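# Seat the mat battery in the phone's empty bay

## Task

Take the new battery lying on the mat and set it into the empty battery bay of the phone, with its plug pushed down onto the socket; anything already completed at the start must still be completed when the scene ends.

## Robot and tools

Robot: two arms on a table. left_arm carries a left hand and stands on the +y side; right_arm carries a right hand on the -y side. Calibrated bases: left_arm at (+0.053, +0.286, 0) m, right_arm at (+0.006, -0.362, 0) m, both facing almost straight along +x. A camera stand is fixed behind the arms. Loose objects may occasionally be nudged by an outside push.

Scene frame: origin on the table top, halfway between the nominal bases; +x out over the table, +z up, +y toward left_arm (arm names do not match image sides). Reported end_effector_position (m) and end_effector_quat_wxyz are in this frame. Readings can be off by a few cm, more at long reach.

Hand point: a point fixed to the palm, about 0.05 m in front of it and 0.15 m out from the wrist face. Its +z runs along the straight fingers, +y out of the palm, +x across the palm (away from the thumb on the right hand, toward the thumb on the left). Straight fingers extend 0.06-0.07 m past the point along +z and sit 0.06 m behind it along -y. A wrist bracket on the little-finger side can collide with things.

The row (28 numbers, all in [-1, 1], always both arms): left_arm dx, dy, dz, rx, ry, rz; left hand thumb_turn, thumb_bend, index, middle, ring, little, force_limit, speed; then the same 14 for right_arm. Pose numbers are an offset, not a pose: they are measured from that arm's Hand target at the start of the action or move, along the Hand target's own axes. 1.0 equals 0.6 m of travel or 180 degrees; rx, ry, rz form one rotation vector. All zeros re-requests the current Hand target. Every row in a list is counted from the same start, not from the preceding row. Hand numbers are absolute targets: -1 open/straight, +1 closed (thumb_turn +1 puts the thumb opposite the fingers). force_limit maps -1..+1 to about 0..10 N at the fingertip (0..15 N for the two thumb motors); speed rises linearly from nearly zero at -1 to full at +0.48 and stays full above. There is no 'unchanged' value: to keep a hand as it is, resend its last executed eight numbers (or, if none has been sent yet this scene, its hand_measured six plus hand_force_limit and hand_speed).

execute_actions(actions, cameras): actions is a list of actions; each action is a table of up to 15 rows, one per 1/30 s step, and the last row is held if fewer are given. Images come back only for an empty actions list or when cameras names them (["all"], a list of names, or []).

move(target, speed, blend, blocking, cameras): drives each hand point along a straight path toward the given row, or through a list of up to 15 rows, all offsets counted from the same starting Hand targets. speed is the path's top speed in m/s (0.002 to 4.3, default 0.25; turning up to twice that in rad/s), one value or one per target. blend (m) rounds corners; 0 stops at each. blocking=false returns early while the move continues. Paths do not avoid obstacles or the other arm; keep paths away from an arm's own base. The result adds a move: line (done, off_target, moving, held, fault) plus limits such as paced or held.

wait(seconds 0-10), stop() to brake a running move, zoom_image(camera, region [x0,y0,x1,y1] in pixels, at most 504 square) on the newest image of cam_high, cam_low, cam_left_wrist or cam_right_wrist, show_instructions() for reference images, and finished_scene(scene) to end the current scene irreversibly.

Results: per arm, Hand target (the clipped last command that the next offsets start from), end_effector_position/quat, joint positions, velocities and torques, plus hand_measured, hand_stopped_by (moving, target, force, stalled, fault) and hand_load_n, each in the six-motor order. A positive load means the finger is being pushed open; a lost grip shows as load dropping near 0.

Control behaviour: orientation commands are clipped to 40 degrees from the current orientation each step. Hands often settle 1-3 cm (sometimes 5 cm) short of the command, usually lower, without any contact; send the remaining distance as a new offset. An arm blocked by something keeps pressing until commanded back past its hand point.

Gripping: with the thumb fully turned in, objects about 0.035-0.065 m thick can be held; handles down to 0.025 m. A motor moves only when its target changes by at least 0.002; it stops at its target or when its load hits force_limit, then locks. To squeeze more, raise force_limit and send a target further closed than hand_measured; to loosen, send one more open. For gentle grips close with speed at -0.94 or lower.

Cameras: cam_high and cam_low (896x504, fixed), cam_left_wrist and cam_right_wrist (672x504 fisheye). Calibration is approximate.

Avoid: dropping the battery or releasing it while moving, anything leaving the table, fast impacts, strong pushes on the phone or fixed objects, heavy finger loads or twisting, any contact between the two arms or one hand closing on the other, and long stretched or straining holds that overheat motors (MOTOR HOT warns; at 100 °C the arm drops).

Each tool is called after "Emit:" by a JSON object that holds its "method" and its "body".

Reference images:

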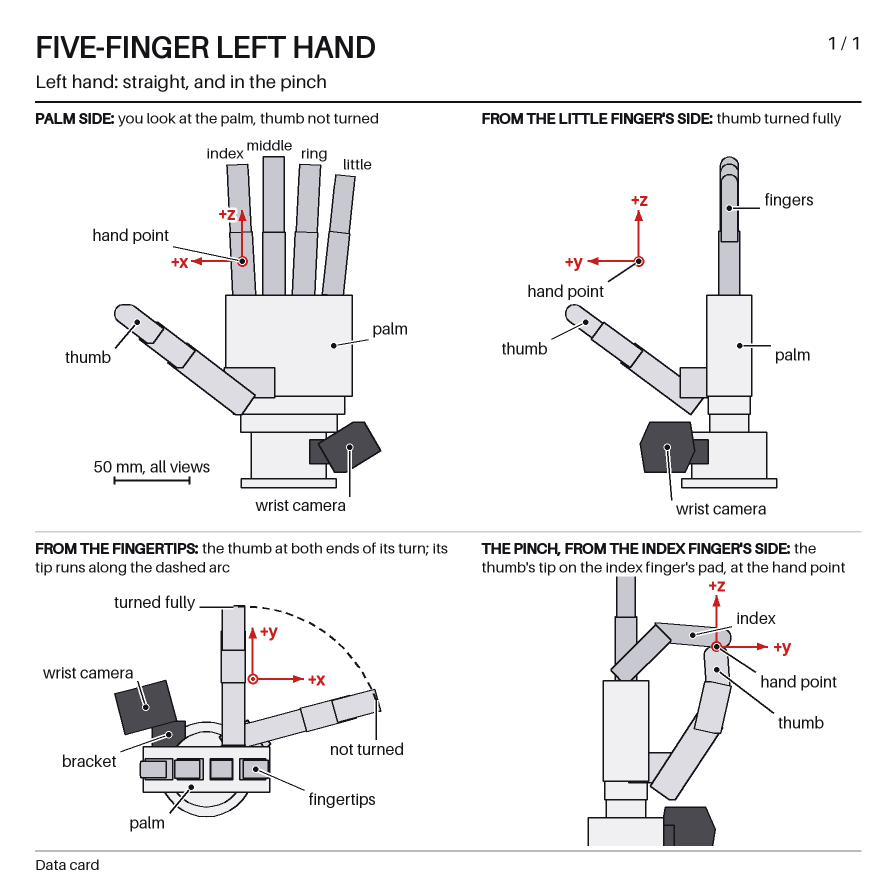

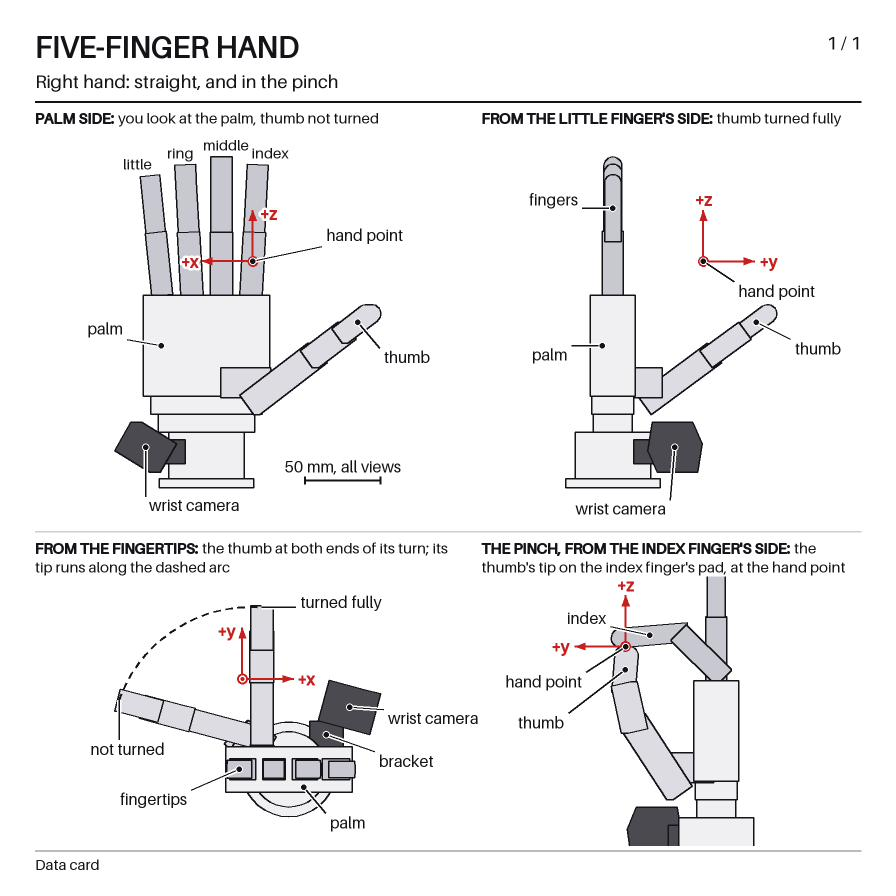

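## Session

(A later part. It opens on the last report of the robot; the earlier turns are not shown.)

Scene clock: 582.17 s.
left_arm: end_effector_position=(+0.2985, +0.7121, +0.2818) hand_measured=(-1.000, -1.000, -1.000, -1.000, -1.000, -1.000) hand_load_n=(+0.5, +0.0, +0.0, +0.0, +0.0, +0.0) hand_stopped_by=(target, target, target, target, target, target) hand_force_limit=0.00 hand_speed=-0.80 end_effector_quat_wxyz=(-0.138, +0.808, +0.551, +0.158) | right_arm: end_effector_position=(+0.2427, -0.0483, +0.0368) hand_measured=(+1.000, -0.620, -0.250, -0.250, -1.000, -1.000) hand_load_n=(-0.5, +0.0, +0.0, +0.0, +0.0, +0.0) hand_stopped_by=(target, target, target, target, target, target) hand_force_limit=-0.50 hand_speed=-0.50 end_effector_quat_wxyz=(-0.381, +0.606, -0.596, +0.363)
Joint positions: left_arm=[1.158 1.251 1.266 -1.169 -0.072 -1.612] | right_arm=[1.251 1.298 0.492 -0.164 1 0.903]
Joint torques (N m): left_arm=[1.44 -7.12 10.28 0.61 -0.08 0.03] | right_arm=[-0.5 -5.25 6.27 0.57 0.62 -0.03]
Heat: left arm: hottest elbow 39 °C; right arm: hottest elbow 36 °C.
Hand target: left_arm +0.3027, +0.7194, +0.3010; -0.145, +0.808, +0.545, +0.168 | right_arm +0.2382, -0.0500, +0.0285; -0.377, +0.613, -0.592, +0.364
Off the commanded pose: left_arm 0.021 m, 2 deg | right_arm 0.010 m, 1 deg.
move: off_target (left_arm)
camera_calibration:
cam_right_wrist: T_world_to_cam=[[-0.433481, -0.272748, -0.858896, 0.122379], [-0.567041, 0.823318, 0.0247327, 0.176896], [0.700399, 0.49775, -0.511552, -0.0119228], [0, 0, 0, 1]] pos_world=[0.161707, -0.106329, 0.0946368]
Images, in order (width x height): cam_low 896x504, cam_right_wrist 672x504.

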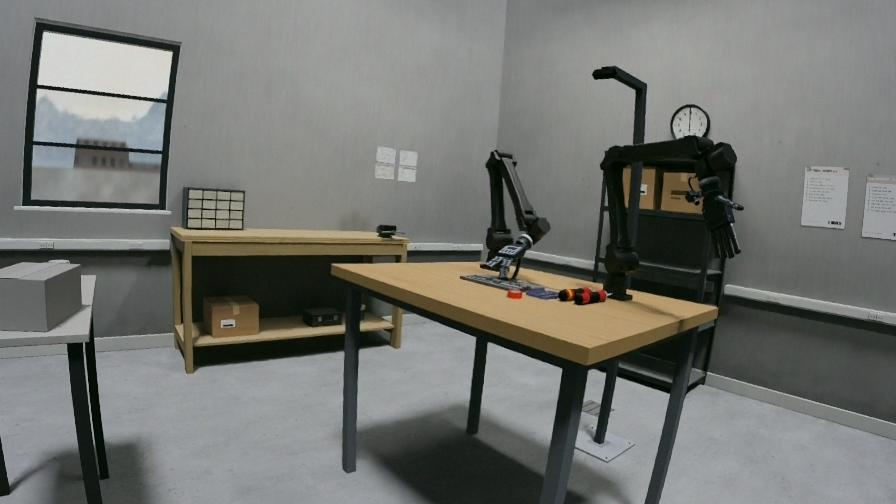

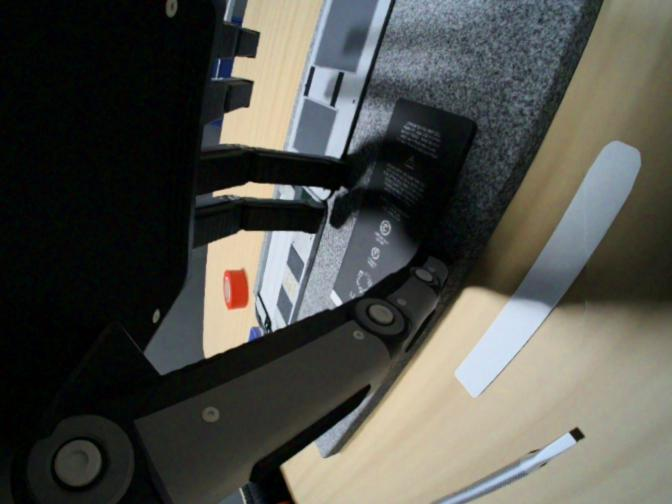

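Emit:
{"method": "move", "body": {"target": [0,0,0,0,0,0,-1,-1,-1,-1,-1,-1,0,-0.8,0,0.0075,0.0037,0,0,0,1,-0.62,-0.25,-0.25,-1,-1,-0.5,-0.5], "speed": 0.05, "cameras": ["cam_right_wrist","cam_high"]}}

Emit:
{"method": "zoom_image", "body": {"camera": "cam_right_wrist", "region": [270, 100, 520, 350]}}

Emit:
{"method": "zoom_image", "body": {"camera": "cam_high", "region": [490, 160, 570, 240]}}

Scene clock: 599.67 s.
left_arm: end_effector_position=(+0.2985, +0.7121, +0.2818) hand_measured=(-1.000, -1.000, -1.000, -1.000, -1.000, -1.000) hand_load_n=(+0.0, -0.5, +0.5, +0.0, +0.0, +0.0) hand_stopped_by=(target, target, target, target, target, target) hand_force_limit=0.00 hand_speed=-0.80 end_effector_quat_wxyz=(-0.138, +0.808, +0.551, +0.158) | right_arm: end_effector_position=(+0.2433, -0.0478, +0.0353) hand_measured=(+1.000, -0.620, -0.250, -0.250, -1.000, -1.000) hand_load_n=(-1.0, -0.5, +0.0, -2.0, +0.0, +0.0) hand_stopped_by=(target, target, target, target, target, target) hand_force_limit=-0.50 hand_speed=-0.50 end_effector_quat_wxyz=(-0.384, +0.604, -0.597, +0.363)
Joint positions: left_arm=[1.158 1.251 1.266 -1.169 -0.072 -1.612] | right_arm=[1.251 1.304 0.488 -0.146 1.002 0.903]
Joint torques (N m): left_arm=[1.32 -7.18 10.3 0.58 -0.07 0.04] | right_arm=[-0.5 -4.54 6.06 0.62 0.51 -0.03]
Heat: left arm: hottest elbow 40 °C; right arm: hottest elbow 36 °C.
Hand target: left_arm +0.3027, +0.7194, +0.3010; -0.145, +0.808, +0.545, +0.168 | right_arm +0.2381, -0.0500, +0.0234; -0.377, +0.613, -0.592, +0.364
Off the commanded pose: left_arm 0.021 m, 2 deg | right_arm 0.013 m, 1 deg.
move: off_target (left_arm, right_arm)
camera_calibration:
cam_right_wrist: T_world_to_cam=[[-0.430139, -0.266742, -0.862455, 0.121094], [-0.565937, 0.823993, 0.0274082, 0.176599], [0.703346, 0.499885, -0.505391, -0.0141849], [0, 0, 0, 1]] pos_world=[0.162008, -0.106125, 0.0924289]
Images, in order (width x height): cam_high 896x504, cam_right_wrist 672x504.

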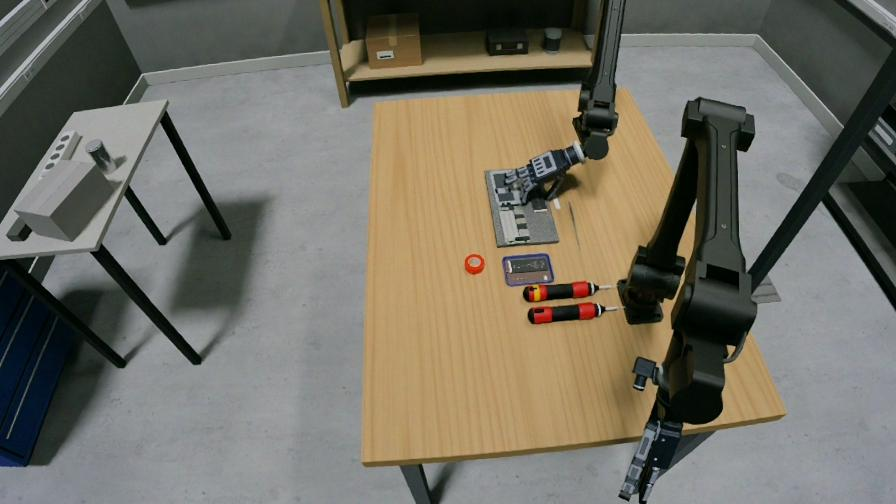

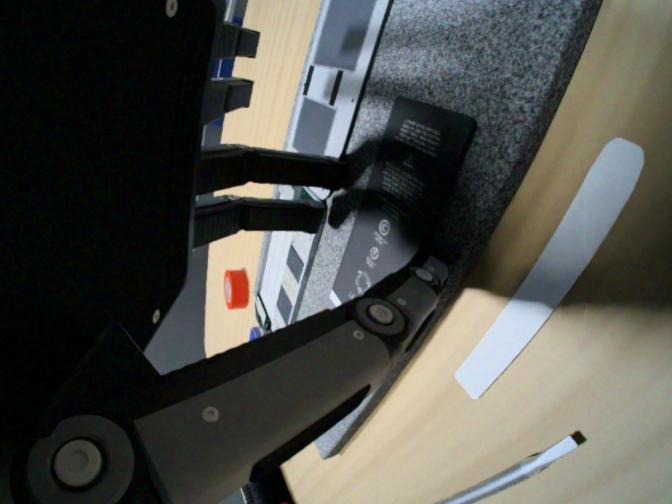

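Scaled by 2.016 from the camera's 672x504 image, which has a finer 960x720 frame.

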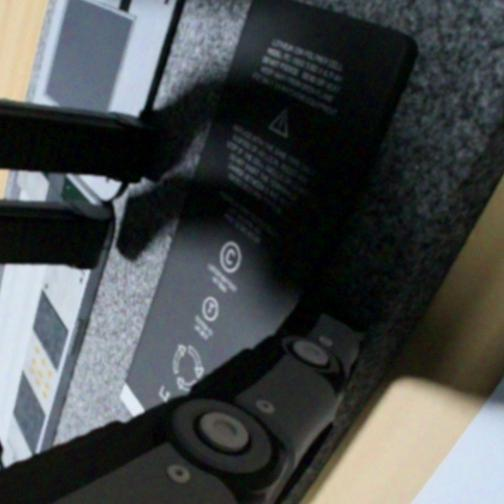

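Scaled by 6.300 from the camera's 896x504 image, which has a finer 1280x720 frame.

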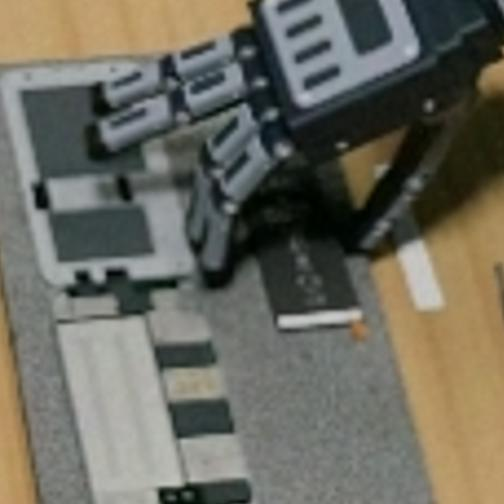

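Emit:
{"method": "move", "body": {"target": [0,0,0,0,0,0,-1,-1,-1,-1,-1,-1,0,-0.8,0,-0.003,-0.0015,0,0,0,1,-0.62,0.1,0.1,-1,-1,-0.5,-0.94], "speed": 0.05, "cameras": ["cam_right_wrist"]}}

Emit:
{"method": "zoom_image", "body": {"camera": "cam_right_wrist", "region": [270, 100, 520, 350]}}

Scene clock: 624.20 s.
left_arm: end_effector_position=(+0.2985, +0.7121, +0.2818) hand_measured=(-1.000, -1.000, -1.000, -1.000, -1.000, -1.000) hand_load_n=(+0.0, +0.0, +0.0, +0.0, +0.0, +0.0) hand_stopped_by=(target, target, target, target, target, target) hand_force_limit=0.00 hand_speed=-0.80 end_effector_quat_wxyz=(-0.138, +0.808, +0.551, +0.158) | right_arm: end_effector_position=(+0.2434, -0.0479, +0.0354) hand_measured=(+1.000, -0.620, +0.100, -0.014, -1.000, -1.000) hand_load_n=(-0.5, +1.5, +0.0, +2.5, +0.0, +0.0) hand_stopped_by=(target, target, target, force, target, target) hand_force_limit=-0.50 hand_speed=-0.94 end_effector_quat_wxyz=(-0.384, +0.604, -0.597, +0.363)
Joint positions: left_arm=[1.158 1.251 1.266 -1.169 -0.072 -1.612] | right_arm=[1.251 1.304 0.488 -0.146 1.003 0.903]
Joint torques (N m): left_arm=[1.32 -7.18 10.29 0.61 -0.08 0.03] | right_arm=[-0.5 -5.07 6.28 0.4 0.47 -0.03]
Heat: left arm: hottest elbow 40 °C; right arm: hottest elbow 36 °C.
Hand target: left_arm +0.3027, +0.7194, +0.3010; -0.145, +0.808, +0.545, +0.168 | right_arm +0.2381, -0.0499, +0.0254; -0.377, +0.613, -0.592, +0.364
Off the commanded pose: left_arm 0.021 m, 2 deg | right_arm 0.011 m, 1 deg.
move: off_target (left_arm, right_arm)
camera_calibration:
cam_right_wrist: T_world_to_cam=[[-0.429779, -0.266707, -0.862645, 0.121143], [-0.56559, 0.824246, 0.0269482, 0.176609], [0.703845, 0.499486, -0.505091, -0.0142858], [0, 0, 0, 1]] pos_world=[0.162008, -0.106124, 0.0925283]
Images, in order (width x height): cam_right_wrist 672x504.

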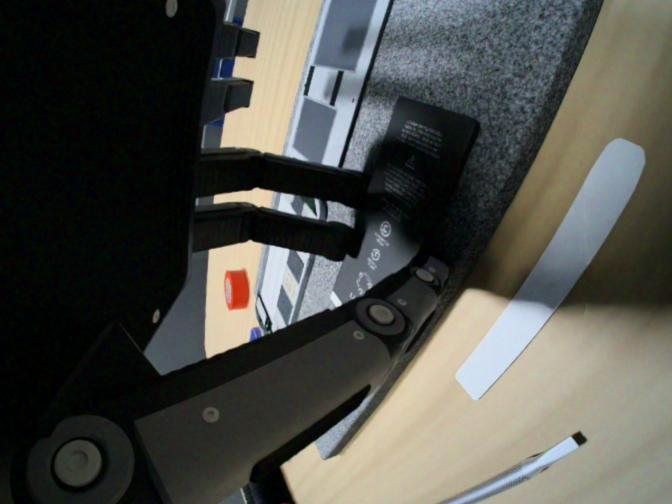

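Scaled by 2.016 from the camera's 672x504 image, which has a finer 960x720 frame.

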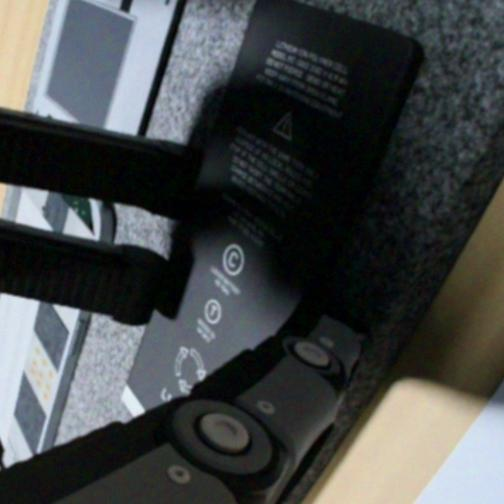

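Emit:
{"method": "move", "body": {"target": [0,0,0,0,0,0,-1,-1,-1,-1,-1,-1,0,-0.8,0,0,0,0,0,0,1,-0.62,0.35,0.1,-1,-1,-0.5,-0.94], "speed": 0.05, "cameras": ["cam_right_wrist"]}}

Emit:
{"method": "zoom_image", "body": {"camera": "cam_right_wrist", "region": [270, 100, 520, 350]}}

Scene clock: 637.33 s.
left_arm: end_effector_position=(+0.2985, +0.7121, +0.2818) hand_measured=(-1.000, -1.000, -1.000, -1.000, -1.000, -1.000) hand_load_n=(+0.0, +0.0, +0.0, +0.0, +0.0, +0.0) hand_stopped_by=(target, target, target, target, target, target) hand_force_limit=0.00 hand_speed=-0.80 end_effector_quat_wxyz=(-0.138, +0.808, +0.551, +0.158) | right_arm: end_effector_position=(+0.2434, -0.0479, +0.0354) hand_measured=(+1.000, -0.620, +0.350, -0.014, -1.000, -1.000) hand_load_n=(-0.5, +1.5, +0.0, +2.5, +0.0, +0.0) hand_stopped_by=(target, target, target, force, target, target) hand_force_limit=-0.50 hand_speed=-0.94 end_effector_quat_wxyz=(-0.384, +0.604, -0.597, +0.363)
Joint positions: left_arm=[1.158 1.251 1.266 -1.169 -0.072 -1.612] | right_arm=[1.251 1.304 0.488 -0.146 1.003 0.903]
Joint torques (N m): left_arm=[1.44 -7.18 10.29 0.62 -0.08 0.03] | right_arm=[-0.5 -5.01 6.3 0.39 0.47 -0.03]
Heat: left arm: hottest elbow 40 °C; right arm: hottest elbow 36 °C.
Hand target: left_arm +0.3027, +0.7194, +0.3010; -0.145, +0.808, +0.545, +0.168 | right_arm +0.2381, -0.0499, +0.0254; -0.377, +0.613, -0.592, +0.364
Off the commanded pose: left_arm 0.021 m, 2 deg | right_arm 0.011 m, 1 deg.
move: off_target (left_arm, right_arm)
camera_calibration:
cam_right_wrist: T_world_to_cam=[[-0.429779, -0.266707, -0.862645, 0.121143], [-0.56559, 0.824246, 0.0269482, 0.176609], [0.703845, 0.499486, -0.505091, -0.0142858], [0, 0, 0, 1]] pos_world=[0.162008, -0.106124, 0.0925283]
Images, in order (width x height): cam_right_wrist 672x504.

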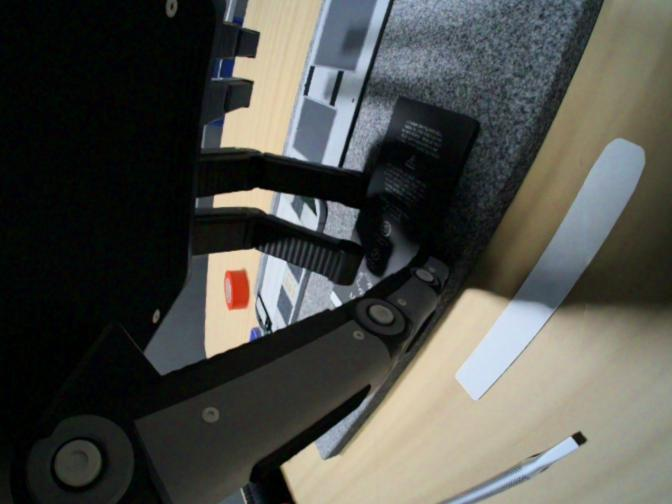

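Scaled by 2.016 from the camera's 672x504 image, which has a finer 960x720 frame.

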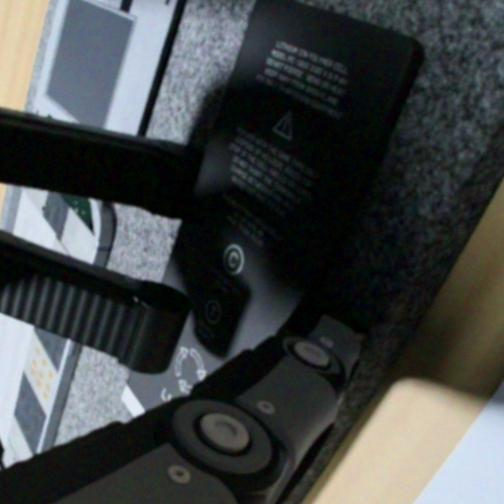

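Emit:
{"method": "move", "body": {"target": [[0,0,0,0,0,0,-1,-1,-1,-1,-1,-1,0,-0.8,0,-0.009,-0.0045,0,0,0,1,-0.62,-0.25,-0.25,-1,-1,-0.5,-0.5],[0,0,0,0,0,0,-1,-1,-1,-1,-1,-1,0,-0.8,0,-0.009,-0.0045,-0.0014,0.0177,-0.0346,1,-0.62,-0.25,-0.25,-1,-1,-0.5,-0.5],[0,0,0,0,0,0,-1,-1,-1,-1,-1,-1,0,-0.8,0,0,0,-0.0014,0.0177,-0.0346,1,-0.62,-0.2,-0.2,-1,-1,-0.5,-0.5]], "speed": 0.05, "cameras": ["cam_right_wrist"]}}

Emit:
{"method": "zoom_image", "body": {"camera": "cam_right_wrist", "region": [270, 100, 520, 350]}}

Scene clock: 673.17 s.
left_arm: end_effector_position=(+0.2985, +0.7121, +0.2818) hand_measured=(-1.000, -1.000, -1.000, -1.000, -1.000, -1.000) hand_load_n=(+0.0, +0.0, +0.0, +0.0, +0.0, +0.0) hand_stopped_by=(target, target, target, target, target, target) hand_force_limit=0.00 hand_speed=-0.80 end_effector_quat_wxyz=(-0.138, +0.808, +0.551, +0.158) | right_arm: end_effector_position=(+0.2412, -0.0542, +0.0318) hand_measured=(+1.000, -0.620, -0.200, -0.200, -1.000, -1.000) hand_load_n=(+1.0, -1.0, +0.5, +0.5, +0.0, +0.0) hand_stopped_by=(target, target, target, target, target, target) hand_force_limit=-0.50 hand_speed=-0.50 end_effector_quat_wxyz=(-0.346, +0.624, -0.577, +0.398)
Joint positions: left_arm=[1.158 1.251 1.266 -1.169 -0.072 -1.612] | right_arm=[1.268 1.34 0.537 -0.278 1.043 0.909]
Joint torques (N m): left_arm=[1.49 -7.12 10.28 0.64 -0.08 0.03] | right_arm=[-0.5 -4.84 8.01 0.03 0.54 -0.13]
Heat: left arm: hottest elbow 40 °C; right arm: hottest elbow 35 °C.
Hand target: left_arm +0.3027, +0.7194, +0.3010; -0.145, +0.808, +0.545, +0.168 | right_arm +0.2381, -0.0499, +0.0255; -0.339, +0.635, -0.569, +0.399
Off the commanded pose: left_arm 0.021 m, 2 deg | right_arm 0.008 m, 2 deg.
move: off_target (left_arm)
camera_calibration:
cam_right_wrist: T_world_to_cam=[[-0.434287, -0.36306, -0.824368, 0.110002], [-0.560561, 0.825303, -0.0681616, 0.182572], [0.7051, 0.432507, -0.561936, -0.0136003], [0, 0, 0, 1]] pos_world=[0.159704, -0.104857, 0.0954837]
Images, in order (width x height): cam_right_wrist 672x504.

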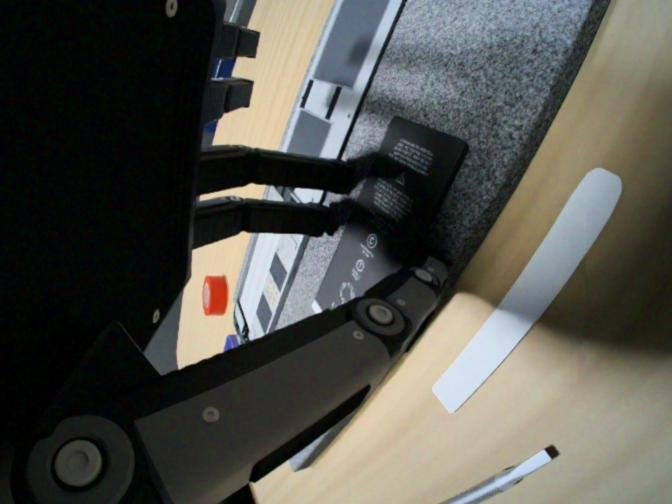

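Scaled by 2.016 from the camera's 672x504 image, which has a finer 960x720 frame.

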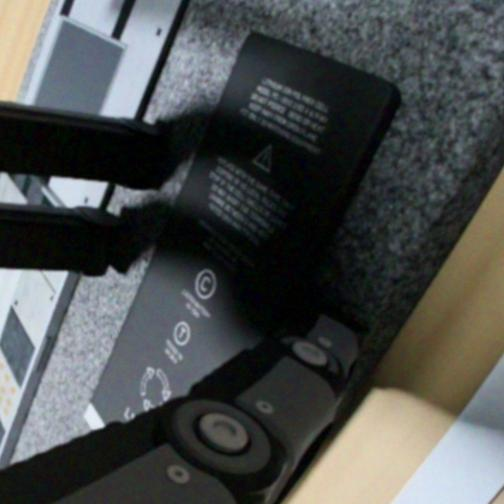

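Emit:
{"method": "move", "body": {"target": [[0,0,0,0,0,0,-1,-1,-1,-1,-1,-1,0,-0.8,0.0016,-0.0118,-0.006,0,0,0,1,-0.62,-0.2,-0.2,-1,-1,-0.5,-0.5],[0,0,0,0,0,0,-1,-1,-1,-1,-1,-1,0,-0.8,-0.0098,-0.0148,-0.0033,0,0,0,1,-0.62,-0.2,-0.2,-1,-1,-0.5,-0.5],[0,0,0,0,0,0,-1,-1,-1,-1,-1,-1,0,-0.8,-0.011,-0.006,0.0012,0,0,0,1,-0.62,-0.2,-0.2,-1,-1,-0.5,-0.5]], "speed": 0.05, "cameras": ["cam_right_wrist","cam_high"]}}

Emit:
{"method": "zoom_image", "body": {"camera": "cam_right_wrist", "region": [270, 100, 520, 350]}}

Emit:
{"method": "zoom_image", "body": {"camera": "cam_high", "region": [490, 160, 570, 240]}}

Scene clock: 698.70 s.
left_arm: end_effector_position=(+0.2985, +0.7121, +0.2818) hand_measured=(-1.000, -1.000, -1.000, -1.000, -1.000, -1.000) hand_load_n=(+0.0, +0.0, +0.5, +0.0, +0.0, +0.0) hand_stopped_by=(target, target, target, target, target, target) hand_force_limit=0.00 hand_speed=-0.80 end_effector_quat_wxyz=(-0.138, +0.808, +0.551, +0.158) | right_arm: end_effector_position=(+0.2422, -0.0519, +0.0315) hand_measured=(+1.000, -0.620, -0.200, -0.200, -1.000, -1.000) hand_load_n=(-1.0, -1.0, +0.0, +0.0, +0.0, +0.0) hand_stopped_by=(target, target, target, target, target, target) hand_force_limit=-0.50 hand_speed=-0.50 end_effector_quat_wxyz=(-0.341, +0.626, -0.575, +0.401)
Joint positions: left_arm=[1.158 1.251 1.266 -1.169 -0.072 -1.612] | right_arm=[1.268 1.352 0.551 -0.293 1.045 0.909]
Joint torques (N m): left_arm=[1.38 -7.12 10.28 0.58 -0.08 0.03] | right_arm=[-0.38 -5.01 8.64 0.25 0.49 -0.13]
Heat: left arm: hottest elbow 40 °C; right arm: hottest elbow 36 °C.
Hand target: left_arm +0.3027, +0.7194, +0.3010; -0.145, +0.808, +0.545, +0.168 | right_arm +0.2401, -0.0429, +0.0275; -0.339, +0.635, -0.568, +0.399
Off the commanded pose: left_arm 0.021 m, 2 deg | right_arm 0.010 m, 1 deg.
move: off_target (left_arm)
camera_calibration:
cam_right_wrist: T_world_to_cam=[[-0.436562, -0.372986, -0.818715, 0.110955], [-0.560164, 0.82479, -0.077059, 0.181329], [0.70401, 0.424974, -0.569005, -0.0153271], [0, 0, 0, 1]] pos_world=[0.160803, -0.10166, 0.0960924]
Images, in order (width x height): cam_high 896x504, cam_right_wrist 672x504.

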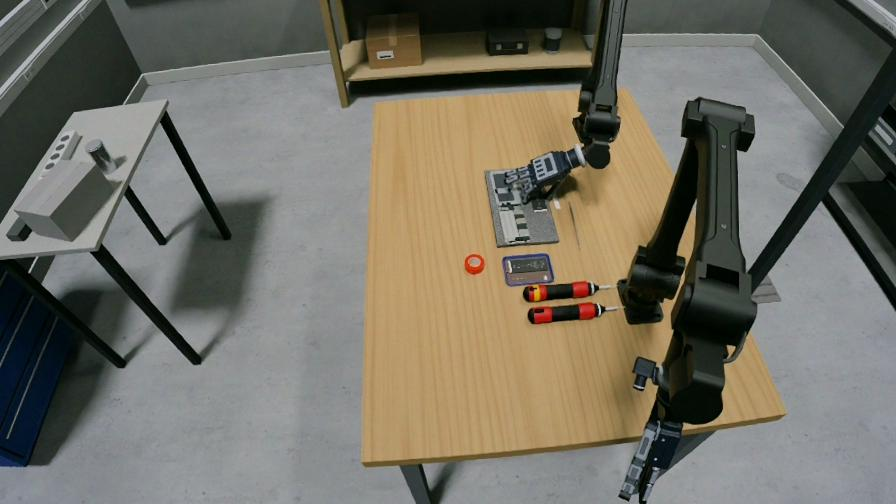

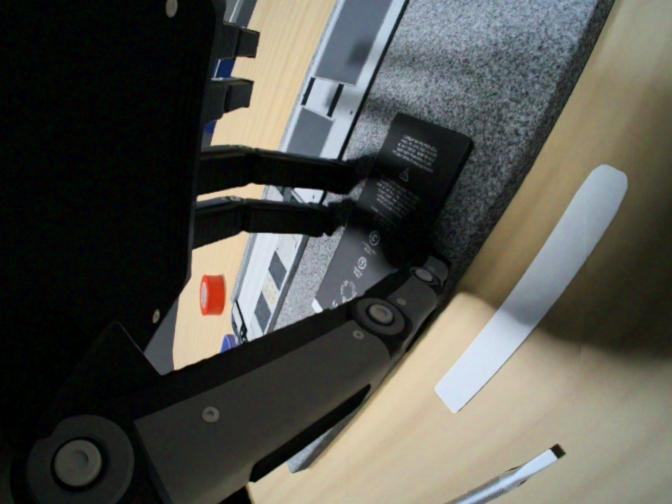

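Scaled by 2.016 from the camera's 672x504 image, which has a finer 960x720 frame.

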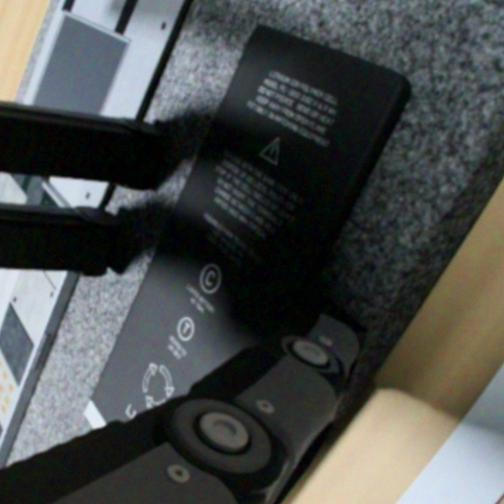

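Scaled by 6.300 from the camera's 896x504 image, which has a finer 1280x720 frame.

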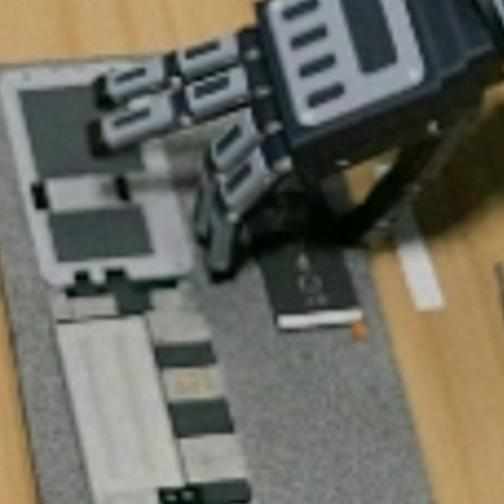

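Emit:
{"method": "move", "body": {"target": [0,0,0,0,0,0,-1,-1,-1,-1,-1,-1,0,-0.8,0,0,0,0,0,0,1,-0.62,0.15,0.15,-1,-1,-0.5,-0.94], "speed": 0.05, "cameras": ["cam_right_wrist"]}}

Emit:
{"method": "zoom_image", "body": {"camera": "cam_right_wrist", "region": [270, 100, 520, 350]}}

Scene clock: 720.17 s.
left_arm: end_effector_position=(+0.2985, +0.7121, +0.2818) hand_measured=(-1.000, -1.000, -1.000, -1.000, -1.000, -1.000) hand_load_n=(+0.0, +0.0, +0.0, +0.0, +0.0, +0.0) hand_stopped_by=(target, target, target, target, target, target) hand_force_limit=0.00 hand_speed=-0.80 end_effector_quat_wxyz=(-0.138, +0.808, +0.551, +0.158) | right_arm: end_effector_position=(+0.2426, -0.0520, +0.0319) hand_measured=(+1.000, -0.620, +0.024, -0.016, -1.000, -1.000) hand_load_n=(-1.5, +2.5, +2.0, +1.5, +0.0, -0.5) hand_stopped_by=(target, target, force, force, target, target) hand_force_limit=-0.50 hand_speed=-0.94 end_effector_quat_wxyz=(-0.342, +0.625, -0.575, +0.402)
Joint positions: left_arm=[1.158 1.251 1.266 -1.169 -0.072 -1.612] | right_arm=[1.268 1.352 0.551 -0.292 1.048 0.909]
Joint torques (N m): left_arm=[1.32 -7.24 10.28 0.58 -0.07 0.02] | right_arm=[-0.44 -4.89 8.61 0.21 0.36 -0.12]
Heat: left arm: hottest elbow 40 °C; right arm: hottest elbow 37 °C.
Hand target: left_arm +0.3027, +0.7194, +0.3010; -0.145, +0.808, +0.545, +0.168 | right_arm +0.2401, -0.0430, +0.0275; -0.339, +0.635, -0.568, +0.399
Off the commanded pose: left_arm 0.021 m, 2 deg | right_arm 0.010 m, 1 deg.
move: off_target (left_arm)
camera_calibration:
cam_right_wrist: T_world_to_cam=[[-0.434719, -0.372449, -0.81994, 0.11108], [-0.558821, 0.825544, -0.0787167, 0.181476], [0.706214, 0.42398, -0.567012, -0.0160047], [0, 0, 0, 1]] pos_world=[0.161004, -0.101659, 0.096289]
Images, in order (width x height): cam_right_wrist 672x504.

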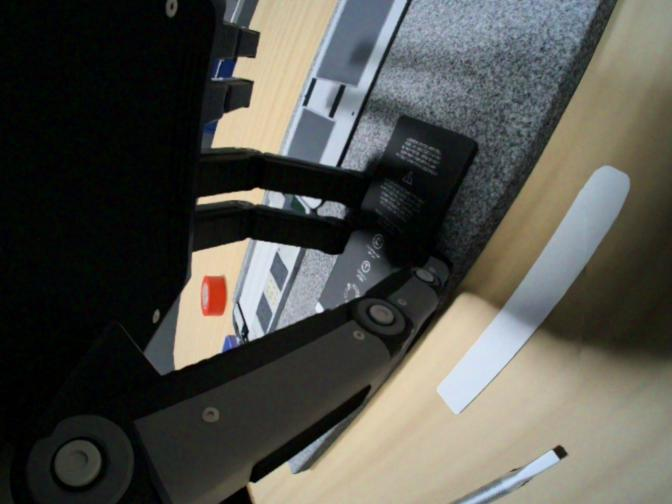

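Scaled by 2.016 from the camera's 672x504 image, which has a finer 960x720 frame.

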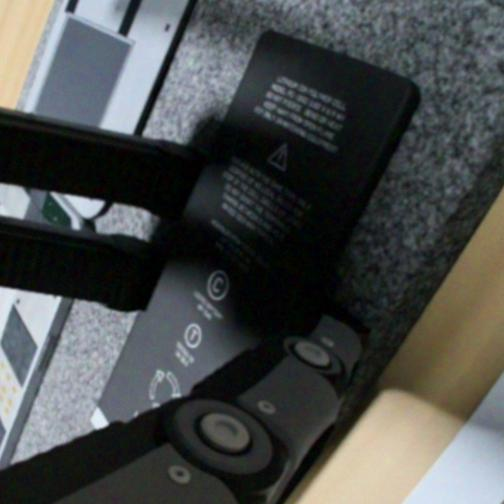

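Emit:
{"method": "move", "body": {"target": [[0,0,0,0,0,0,-1,-1,-1,-1,-1,-1,0,-0.8,0,0,0,0,0,0,1,-0.62,0.2,0.2,-1,-1,-0.25,-0.94]], "speed": 0.05, "cameras": []}}

Emit:
{"method": "move", "body": {"target": [[0,0,0,0,0,0,-1,-1,-1,-1,-1,-1,0,-0.8,0.0008,-0.028,-0.015,0,0,0,1,-0.62,0.2,0.2,-1,-1,-0.25,-0.94]], "speed": 0.05, "cameras": ["cam_right_wrist","cam_low"]}}

Emit:
{"method": "zoom_image", "body": {"camera": "cam_right_wrist", "region": [270, 100, 520, 350]}}

Emit:
{"method": "zoom_image", "body": {"camera": "cam_low", "region": [450, 220, 560, 310]}}

Scene clock: 737.87 s.
left_arm: end_effector_position=(+0.2985, +0.7121, +0.2818) hand_measured=(-1.000, -1.000, -1.000, -1.000, -1.000, -1.000) hand_load_n=(+0.0, +0.0, +0.0, +0.0, +0.0, +0.0) hand_stopped_by=(target, target, target, target, target, target) hand_force_limit=0.00 hand_speed=-0.80 end_effector_quat_wxyz=(-0.138, +0.808, +0.551, +0.158) | right_arm: end_effector_position=(+0.2428, -0.0519, +0.0325) hand_measured=(+1.000, -0.622, +0.200, -0.006, -1.000, -1.000) hand_load_n=(-0.5, +3.0, +0.0, +3.0, +0.0, +0.0) hand_stopped_by=(target, target, target, force, target, target) hand_force_limit=-0.25 hand_speed=-0.94 end_effector_quat_wxyz=(-0.342, +0.625, -0.574, +0.403)
Joint positions: left_arm=[1.158 1.251 1.266 -1.169 -0.072 -1.612] | right_arm=[1.269 1.352 0.552 -0.292 1.05 0.908]
Joint torques (N m): left_arm=[1.44 -7.12 10.29 0.59 -0.07 0.03] | right_arm=[-0.5 -5.01 8.54 0.21 0.25 -0.12]
Heat: left arm: hottest elbow 40 °C; right arm: hottest elbow 37 °C.
Hand target: left_arm +0.3027, +0.7194, +0.3010; -0.145, +0.808, +0.545, +0.168 | right_arm +0.2401, -0.0430, +0.0274; -0.338, +0.635, -0.568, +0.399
Off the commanded pose: left_arm 0.021 m, 2 deg | right_arm 0.011 m, 1 deg.
move: off_target (left_arm, right_arm)
No camera images: "cameras" was empty.

Scene clock: 738.73 s.
left_arm: end_effector_position=(+0.2985, +0.7121, +0.2818) hand_measured=(-1.000, -1.000, -1.000, -1.000, -1.000, -1.000) hand_load_n=(+0.0, +0.0, +0.0, +0.0, +0.0, +0.0) hand_stopped_by=(target, target, target, target, target, target) hand_force_limit=0.00 hand_speed=-0.80 end_effector_quat_wxyz=(-0.138, +0.808, +0.551, +0.158) | right_arm: end_effector_position=(+0.2404, -0.0563, +0.0358) hand_measured=(+1.000, -0.620, +0.200, -0.006, -1.000, -1.000) hand_load_n=(+0.5, +0.0, +0.5, +0.5, +0.0, +0.0) hand_stopped_by=(target, target, target, force, target, target) hand_force_limit=-0.25 hand_speed=-0.94 end_effector_quat_wxyz=(-0.328, +0.634, -0.570, +0.407)
Joint positions: left_arm=[1.158 1.251 1.266 -1.169 -0.072 -1.612] | right_arm=[1.269 1.337 0.565 -0.354 1.044 0.908]
Joint torques (N m): left_arm=[1.38 -7.18 10.29 0.61 -0.08 0.03] | right_arm=[-0.26 -7.41 9.85 -0.28 0.57 -0.08]
Heat: left arm: hottest elbow 40 °C; right arm: hottest elbow 37 °C.
Hand target: left_arm +0.3027, +0.7194, +0.3010; -0.145, +0.808, +0.545, +0.168 | right_arm +0.2397, -0.0412, +0.0464; -0.338, +0.635, -0.568, +0.399
Off the commanded pose: left_arm 0.021 m, 2 deg | right_arm 0.018 m, 1 deg.
move: off_target (left_arm, right_arm)
camera_calibration:
cam_right_wrist: T_world_to_cam=[[-0.444315, -0.40007, -0.801578, 0.111784], [-0.562404, 0.82103, -0.0980378, 0.185399], [0.697342, 0.407251, -0.589797, -0.00840969], [0, 0, 0, 1]] pos_world=[0.159801, -0.104072, 0.10282]
Images, in order (width x height): cam_low 896x504, cam_right_wrist 672x504.

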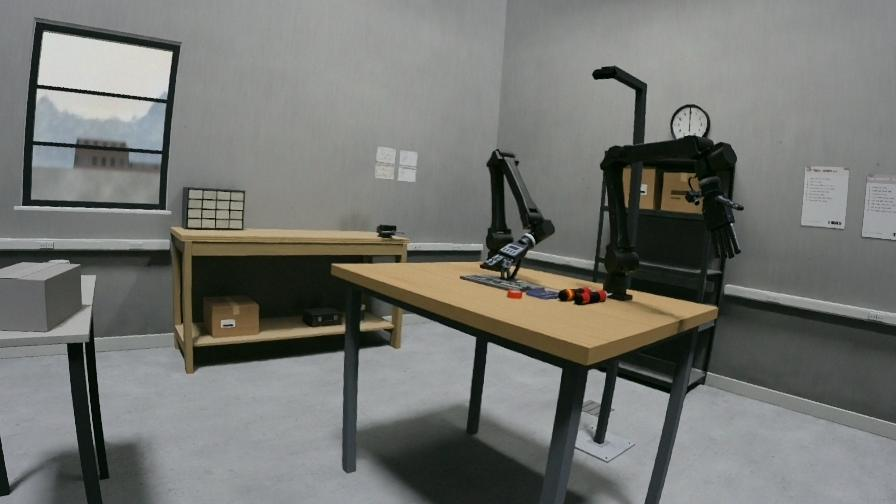

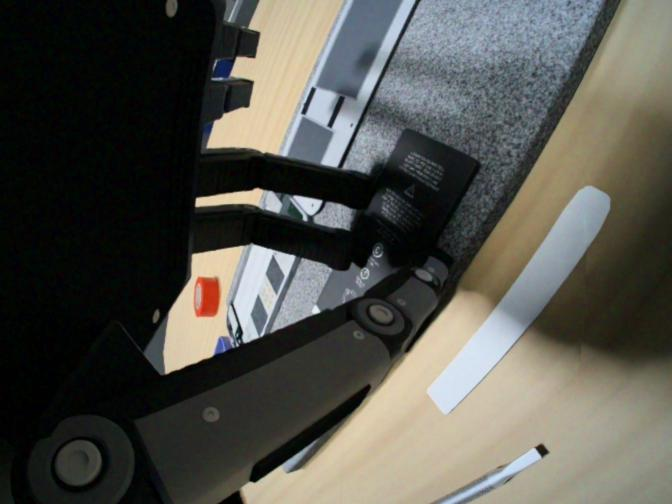

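Scaled by 2.016 from the camera's 672x504 image, which has a finer 960x720 frame.

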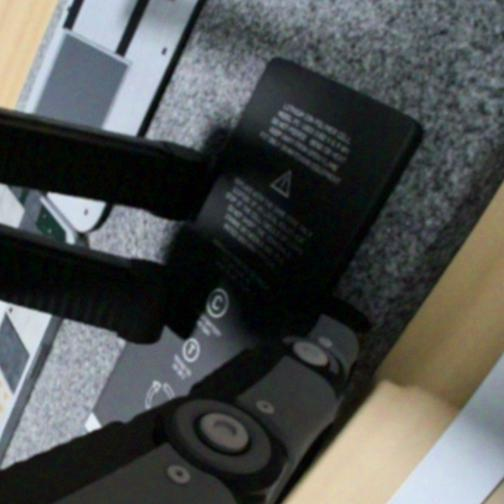

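Scaled by 4.582 from the camera's 896x504 image, which has a finer 1280x720 frame.

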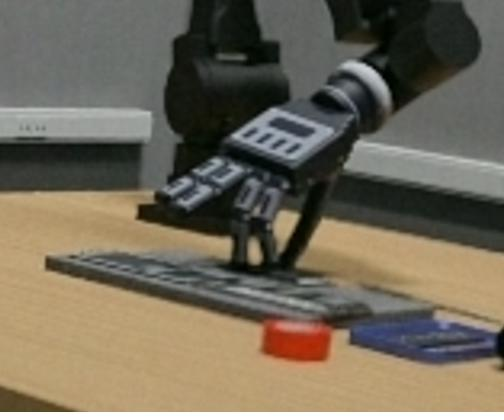

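Emit:
{"method": "move", "body": {"target": [[0,0,0,0,0,0,-1,-1,-1,-1,-1,-1,0,-0.8,0.003,-0.0221,-0.0113,0,0,0,1,-0.62,-0.2,-0.2,-1,-1,-0.5,-0.3],[0,0,0,0,0,0,-1,-1,-1,-1,-1,-1,0,-0.8,0.0033,0.0133,0.0045,-0.0222,0,0,1,-0.62,-0.2,-0.2,-1,-1,-0.5,-0.3]], "speed": 0.06, "cameras": ["cam_right_wrist","cam_low"]}}

Emit:
{"method": "zoom_image", "body": {"camera": "cam_right_wrist", "region": [270, 100, 520, 350]}}

Emit:
{"method": "zoom_image", "body": {"camera": "cam_low", "region": [450, 220, 560, 310]}}

Scene clock: 769.07 s.
left_arm: end_effector_position=(+0.2985, +0.7121, +0.2818) hand_measured=(-1.000, -1.000, -1.000, -1.000, -1.000, -1.000) hand_load_n=(+0.0, +0.0, +0.0, +0.0, +0.0, +0.0) hand_stopped_by=(target, target, target, target, target, target) hand_force_limit=0.00 hand_speed=-0.80 end_effector_quat_wxyz=(-0.138, +0.808, +0.551, +0.158) | right_arm: end_effector_position=(+0.2309, -0.0551, +0.0329) hand_measured=(+1.000, -0.620, -0.200, -0.200, -1.000, -1.000) hand_load_n=(+0.0, +0.0, +0.0, +0.5, +0.0, +0.0) hand_stopped_by=(target, target, target, target, target, target) hand_force_limit=-0.50 hand_speed=-0.30 end_effector_quat_wxyz=(-0.312, +0.654, -0.572, +0.384)
Joint positions: left_arm=[1.158 1.251 1.266 -1.169 -0.072 -1.612] | right_arm=[1.267 1.323 0.578 -0.413 0.98 0.915]
Joint torques (N m): left_arm=[1.44 -7.18 10.29 0.61 -0.07 0.03] | right_arm=[-2.43 -6.01 10.09 0.03 0.41 0.01]
Heat: left arm: hottest elbow 40 °C; right arm: hottest elbow 37 °C.
Hand target: left_arm +0.3027, +0.7194, +0.3010; -0.145, +0.808, +0.545, +0.168 | right_arm +0.2386, -0.0441, +0.0385; -0.316, +0.646, -0.582, +0.379
Off the commanded pose: left_arm 0.021 m, 2 deg | right_arm 0.014 m, 2 deg.
move: off_target (left_arm, right_arm)
camera_calibration:
cam_right_wrist: T_world_to_cam=[[-0.486452, -0.414944, -0.768886, 0.113472], [-0.584748, 0.808496, -0.0663673, 0.182107], [0.64918, 0.41732, -0.635932, 0.00922669], [0, 0, 0, 1]] pos_world=[0.155696, -0.103999, 0.105201]
Images, in order (width x height): cam_low 896x504, cam_right_wrist 672x504.

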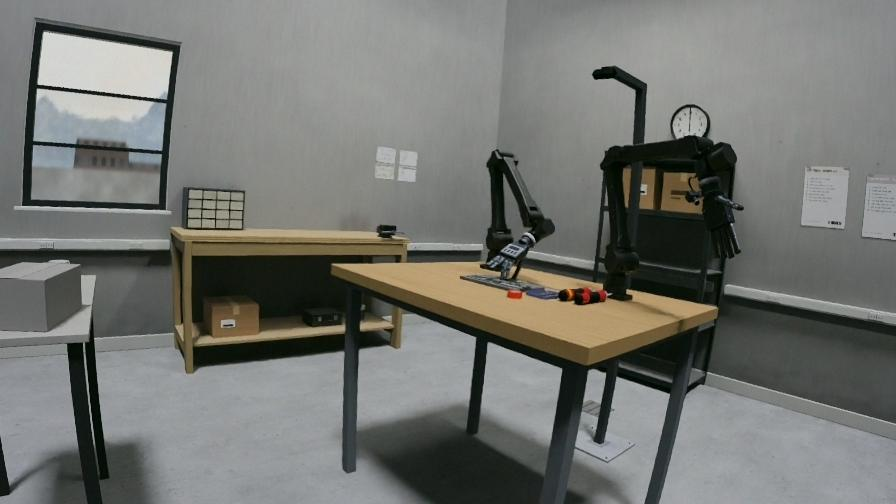

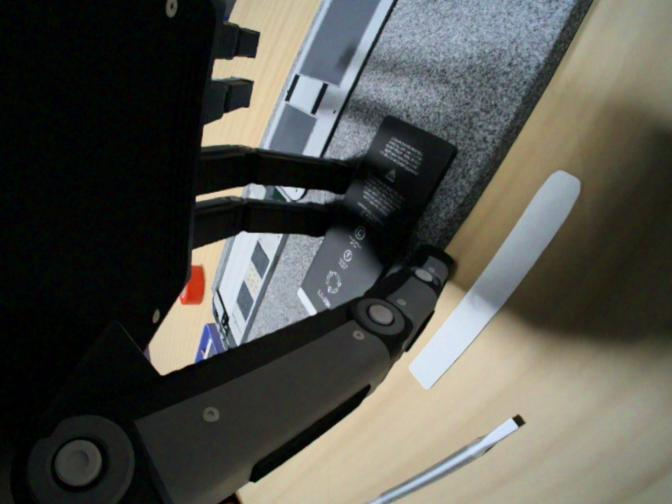

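Scaled by 2.016 from the camera's 672x504 image, which has a finer 960x720 frame.

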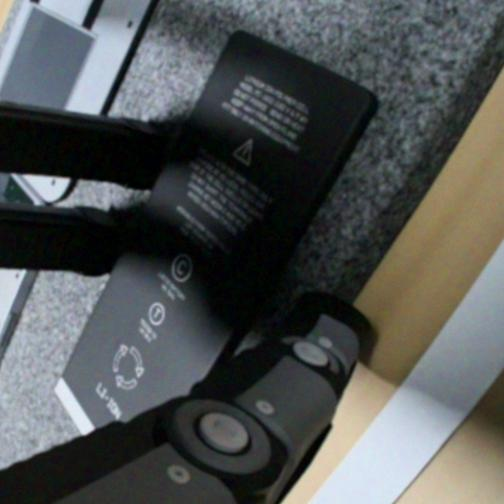

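Scaled by 4.582 from the camera's 896x504 image, which has a finer 1280x720 frame.

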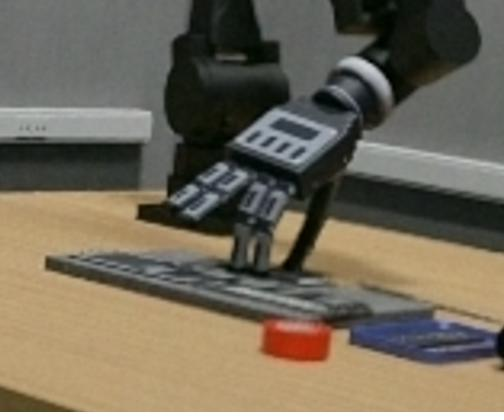

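Emit:
{"method": "move", "body": {"target": [[0,0,0,0,0,0,-1,-1,-1,-1,-1,-1,0,-0.8,-0.0126,-0.0157,0.0001,0,0,0,1,-0.62,-0.2,-0.2,-1,-1,-0.5,-0.3]], "speed": 0.06, "cameras": ["cam_right_wrist"]}}

Emit:
{"method": "zoom_image", "body": {"camera": "cam_right_wrist", "region": [270, 100, 520, 350]}}

Scene clock: 780.73 s.
left_arm: end_effector_position=(+0.2985, +0.7121, +0.2818) hand_measured=(-1.000, -1.000, -1.000, -1.000, -1.000, -1.000) hand_load_n=(+0.0, +0.0, +0.0, -0.5, +0.0, +0.0) hand_stopped_by=(target, target, target, target, target, target) hand_force_limit=0.00 hand_speed=-0.80 end_effector_quat_wxyz=(-0.138, +0.808, +0.551, +0.158) | right_arm: end_effector_position=(+0.2346, -0.0465, +0.0379) hand_measured=(+1.000, -0.620, -0.200, -0.200, -1.000, -1.000) hand_load_n=(+0.0, +0.0, +0.0, +0.0, +0.0, +0.0) hand_stopped_by=(target, target, target, target, target, target) hand_force_limit=-0.50 hand_speed=-0.30 end_effector_quat_wxyz=(-0.314, +0.652, -0.576, +0.381)
Joint positions: left_arm=[1.158 1.251 1.266 -1.169 -0.072 -1.612] | right_arm=[1.261 1.332 0.604 -0.422 0.974 0.916]
Joint torques (N m): left_arm=[1.44 -7.24 10.28 0.62 -0.08 0.03] | right_arm=[-2.43 -6.3 10.7 -0.23 0.58 -0.06]
Heat: left arm: hottest elbow 40 °C; right arm: hottest elbow 37 °C.
Hand target: left_arm +0.3027, +0.7194, +0.3010; -0.145, +0.808, +0.545, +0.168 | right_arm +0.2433, -0.0356, +0.0455; -0.316, +0.646, -0.582, +0.379
Off the commanded pose: left_arm 0.021 m, 2 deg | right_arm 0.016 m, 1 deg.
move: off_target (left_arm, right_arm)
camera_calibration:
cam_right_wrist: T_world_to_cam=[[-0.490141, -0.405543, -0.771555, 0.124156], [-0.582303, 0.811015, -0.0563681, 0.176844], [0.648602, 0.42165, -0.633661, 0.00668762], [0, 0, 0, 1]] pos_world=[0.159494, -0.0958927, 0.109999]
Images, in order (width x height): cam_right_wrist 672x504.

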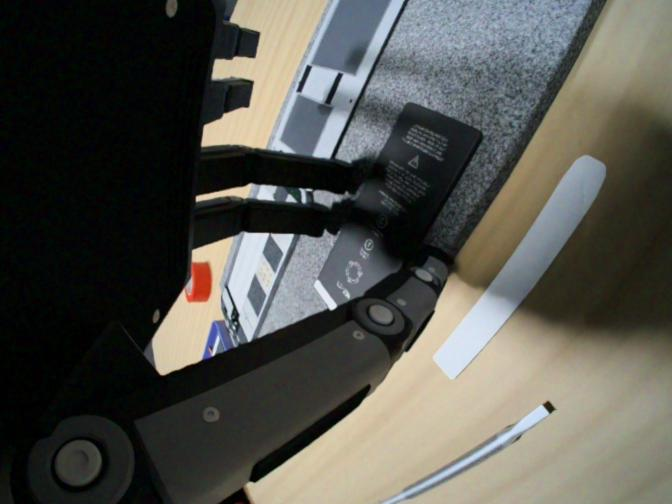

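Scaled by 2.016 from the camera's 672x504 image, which has a finer 960x720 frame.

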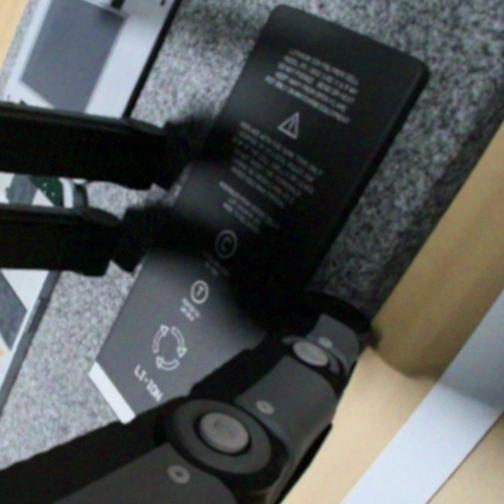

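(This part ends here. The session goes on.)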